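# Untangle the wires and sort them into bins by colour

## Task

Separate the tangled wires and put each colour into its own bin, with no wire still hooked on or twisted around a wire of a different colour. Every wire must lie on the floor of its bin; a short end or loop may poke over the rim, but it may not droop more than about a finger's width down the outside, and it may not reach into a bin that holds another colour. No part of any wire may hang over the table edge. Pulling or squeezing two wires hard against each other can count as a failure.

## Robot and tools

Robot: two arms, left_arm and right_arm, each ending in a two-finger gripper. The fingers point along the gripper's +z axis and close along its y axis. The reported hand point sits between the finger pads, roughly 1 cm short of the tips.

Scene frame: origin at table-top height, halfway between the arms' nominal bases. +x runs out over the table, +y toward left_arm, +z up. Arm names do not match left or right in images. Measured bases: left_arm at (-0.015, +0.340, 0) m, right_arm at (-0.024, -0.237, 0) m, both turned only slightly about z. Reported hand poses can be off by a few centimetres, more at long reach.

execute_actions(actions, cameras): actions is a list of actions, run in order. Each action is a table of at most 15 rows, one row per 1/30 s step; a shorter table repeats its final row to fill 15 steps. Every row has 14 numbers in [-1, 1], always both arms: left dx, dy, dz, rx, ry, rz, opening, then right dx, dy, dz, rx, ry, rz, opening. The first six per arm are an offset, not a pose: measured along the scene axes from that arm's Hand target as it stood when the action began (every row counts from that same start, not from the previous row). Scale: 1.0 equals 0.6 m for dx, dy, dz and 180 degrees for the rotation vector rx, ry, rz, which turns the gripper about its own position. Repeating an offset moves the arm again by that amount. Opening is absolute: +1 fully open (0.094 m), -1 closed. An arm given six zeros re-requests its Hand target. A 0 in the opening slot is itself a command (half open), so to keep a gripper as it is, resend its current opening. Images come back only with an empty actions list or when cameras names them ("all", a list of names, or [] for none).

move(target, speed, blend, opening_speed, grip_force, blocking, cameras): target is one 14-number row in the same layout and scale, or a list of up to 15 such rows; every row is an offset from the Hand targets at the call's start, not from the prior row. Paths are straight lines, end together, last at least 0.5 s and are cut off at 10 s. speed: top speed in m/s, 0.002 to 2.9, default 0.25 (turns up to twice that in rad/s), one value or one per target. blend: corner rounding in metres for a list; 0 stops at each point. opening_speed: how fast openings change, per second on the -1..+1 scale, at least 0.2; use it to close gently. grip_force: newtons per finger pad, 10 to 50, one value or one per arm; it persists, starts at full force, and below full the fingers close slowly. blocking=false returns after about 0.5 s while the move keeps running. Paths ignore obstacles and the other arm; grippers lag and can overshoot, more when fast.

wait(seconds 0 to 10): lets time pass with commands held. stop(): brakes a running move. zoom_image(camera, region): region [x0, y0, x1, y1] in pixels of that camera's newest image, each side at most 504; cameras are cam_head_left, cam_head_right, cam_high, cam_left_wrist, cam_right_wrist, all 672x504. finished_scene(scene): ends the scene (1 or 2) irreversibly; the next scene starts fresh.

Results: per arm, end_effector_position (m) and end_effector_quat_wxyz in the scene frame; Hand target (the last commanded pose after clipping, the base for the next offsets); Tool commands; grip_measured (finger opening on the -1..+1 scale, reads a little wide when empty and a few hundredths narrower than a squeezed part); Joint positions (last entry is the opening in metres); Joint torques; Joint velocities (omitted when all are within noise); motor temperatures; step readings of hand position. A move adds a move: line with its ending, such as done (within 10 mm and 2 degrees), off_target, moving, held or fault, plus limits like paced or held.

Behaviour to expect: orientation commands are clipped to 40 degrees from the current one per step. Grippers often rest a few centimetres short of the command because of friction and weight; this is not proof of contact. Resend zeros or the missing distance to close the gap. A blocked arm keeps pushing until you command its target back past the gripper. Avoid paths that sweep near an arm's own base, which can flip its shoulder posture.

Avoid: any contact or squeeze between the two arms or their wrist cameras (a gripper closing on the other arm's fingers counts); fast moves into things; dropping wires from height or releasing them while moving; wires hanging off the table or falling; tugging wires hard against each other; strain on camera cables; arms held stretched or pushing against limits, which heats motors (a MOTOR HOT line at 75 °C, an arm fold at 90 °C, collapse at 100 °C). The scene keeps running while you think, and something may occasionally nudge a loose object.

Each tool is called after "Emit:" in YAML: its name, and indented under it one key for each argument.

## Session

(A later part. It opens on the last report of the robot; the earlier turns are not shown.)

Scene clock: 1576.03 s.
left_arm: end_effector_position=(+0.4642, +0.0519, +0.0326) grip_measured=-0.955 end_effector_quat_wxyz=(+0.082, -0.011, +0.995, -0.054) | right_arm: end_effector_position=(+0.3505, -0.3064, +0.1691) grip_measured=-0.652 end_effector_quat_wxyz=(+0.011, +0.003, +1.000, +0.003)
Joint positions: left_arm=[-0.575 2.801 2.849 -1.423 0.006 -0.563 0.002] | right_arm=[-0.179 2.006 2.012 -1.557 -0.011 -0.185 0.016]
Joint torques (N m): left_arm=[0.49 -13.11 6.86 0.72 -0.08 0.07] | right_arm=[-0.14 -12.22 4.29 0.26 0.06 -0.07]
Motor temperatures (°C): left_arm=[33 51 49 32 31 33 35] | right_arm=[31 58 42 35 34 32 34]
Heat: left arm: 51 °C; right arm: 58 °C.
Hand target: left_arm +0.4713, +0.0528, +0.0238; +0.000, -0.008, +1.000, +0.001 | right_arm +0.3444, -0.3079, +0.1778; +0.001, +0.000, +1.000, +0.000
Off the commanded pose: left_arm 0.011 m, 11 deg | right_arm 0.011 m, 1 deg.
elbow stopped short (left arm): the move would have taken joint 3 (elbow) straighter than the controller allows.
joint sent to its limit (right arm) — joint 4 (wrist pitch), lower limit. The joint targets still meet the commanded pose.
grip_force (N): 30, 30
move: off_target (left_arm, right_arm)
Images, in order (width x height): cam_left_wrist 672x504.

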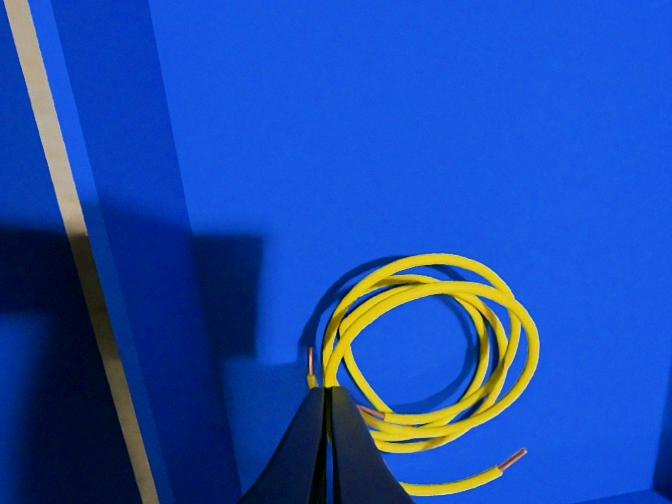

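Release.

Emit:
move:
  target:
    - [0,0,-0.005,0,0,0,-0.7,0,0,0,0,0,0,-0.65]
    - [0,0.0,0.2,0,0,0,-0.7,0,0,0,0,0,0,-0.65]
    - [-0.35,0.3,0.2,0,0,0,-0.7,0,0,0,0,0,0,-0.65]
  speed: [0.05,0.1,0.25]
  opening_speed: 0.4
  cameras: ["cam_head_left","cam_high","cam_head_right"]

Emit:
zoom_image:
  camera: "cam_head_left"
  region: [240, 195, 490, 310]

Emit:
zoom_image:
  camera: "cam_high"
  region: [220, 120, 480, 330]

Scene clock: 1593.40 s.
left_arm: end_effector_position=(+0.2674, +0.2278, +0.1430) grip_measured=-0.703 end_effector_quat_wxyz=(+0.005, -0.011, +1.000, -0.005) | right_arm: end_effector_position=(+0.3505, -0.3064, +0.1691) grip_measured=-0.652 end_effector_quat_wxyz=(+0.011, +0.003, +1.000, +0.003)
Joint positions: left_arm=[-0.412 1.682 1.491 -1.368 0.006 -0.401 0.014] | right_arm=[-0.179 2.006 2.012 -1.557 -0.011 -0.185 0.016]
Joint torques (N m): left_arm=[0.53 -8.59 4.56 0.07 0 0.1] | right_arm=[-0.16 -12.21 4.29 0.26 0.06 -0.07]
Motor temperatures (°C): left_arm=[33 58 49 32 31 33 35] | right_arm=[31 58 42 35 34 32 34]
Heat: left arm: 58 °C; right arm: 58 °C.
Hand target: left_arm +0.2613, +0.2328, +0.1439; +0.000, -0.008, +1.000, +0.001 | right_arm +0.3444, -0.3079, +0.1778; +0.001, +0.000, +1.000, +0.000
Off the commanded pose: left_arm 0.008 m, 1 deg | right_arm 0.011 m, 1 deg.
elbow stopped short (left arm): the move would have taken joint 3 (elbow) straighter than the controller allows.
joint sent to its limit (right arm) — joint 4 (wrist pitch), lower limit. The joint targets still meet the commanded pose.
grip_force (N): 30, 30
move: off_target (right_arm)
Images, in order (width x height): cam_head_left 672x504, cam_head_right 672x504, cam_high 672x504.

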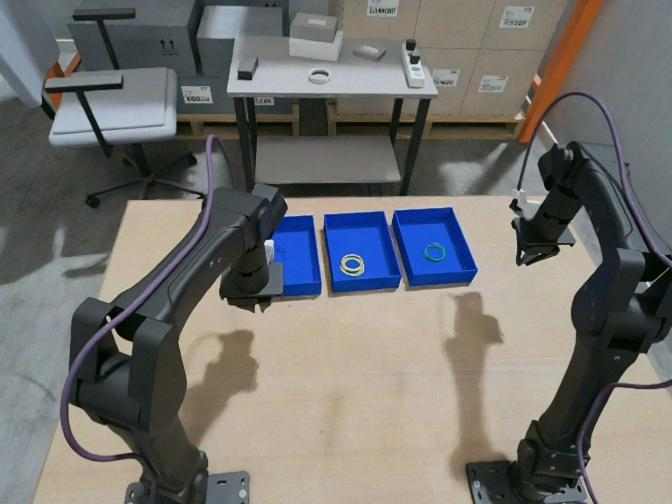

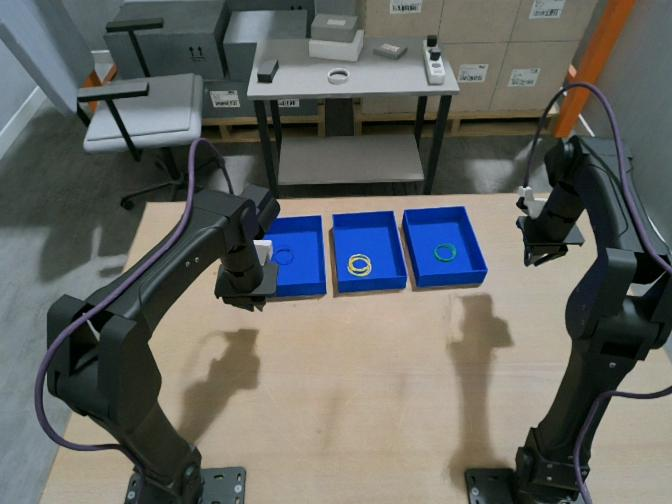

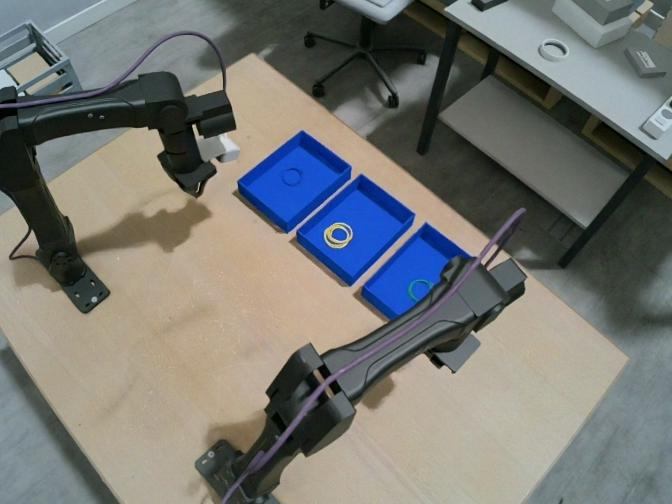

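Scaled by 2.016 from the camera's 672x504 image, which has a finer 960x720 frame.

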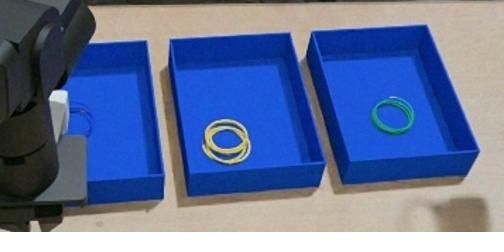

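Scaled by 1.938 from the camera's 672x504 image, which has a finer 960x720 frame.

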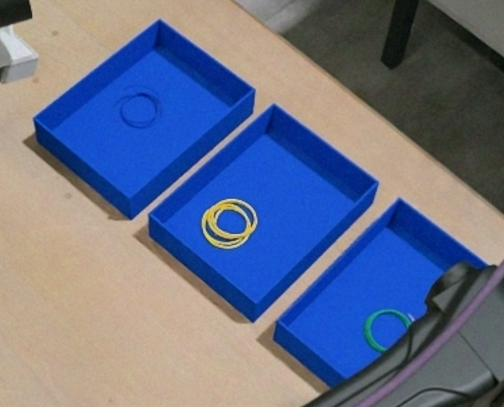

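All sorted.

Emit:
finished_scene:
  scene: 1

The scene is finished: the task was done.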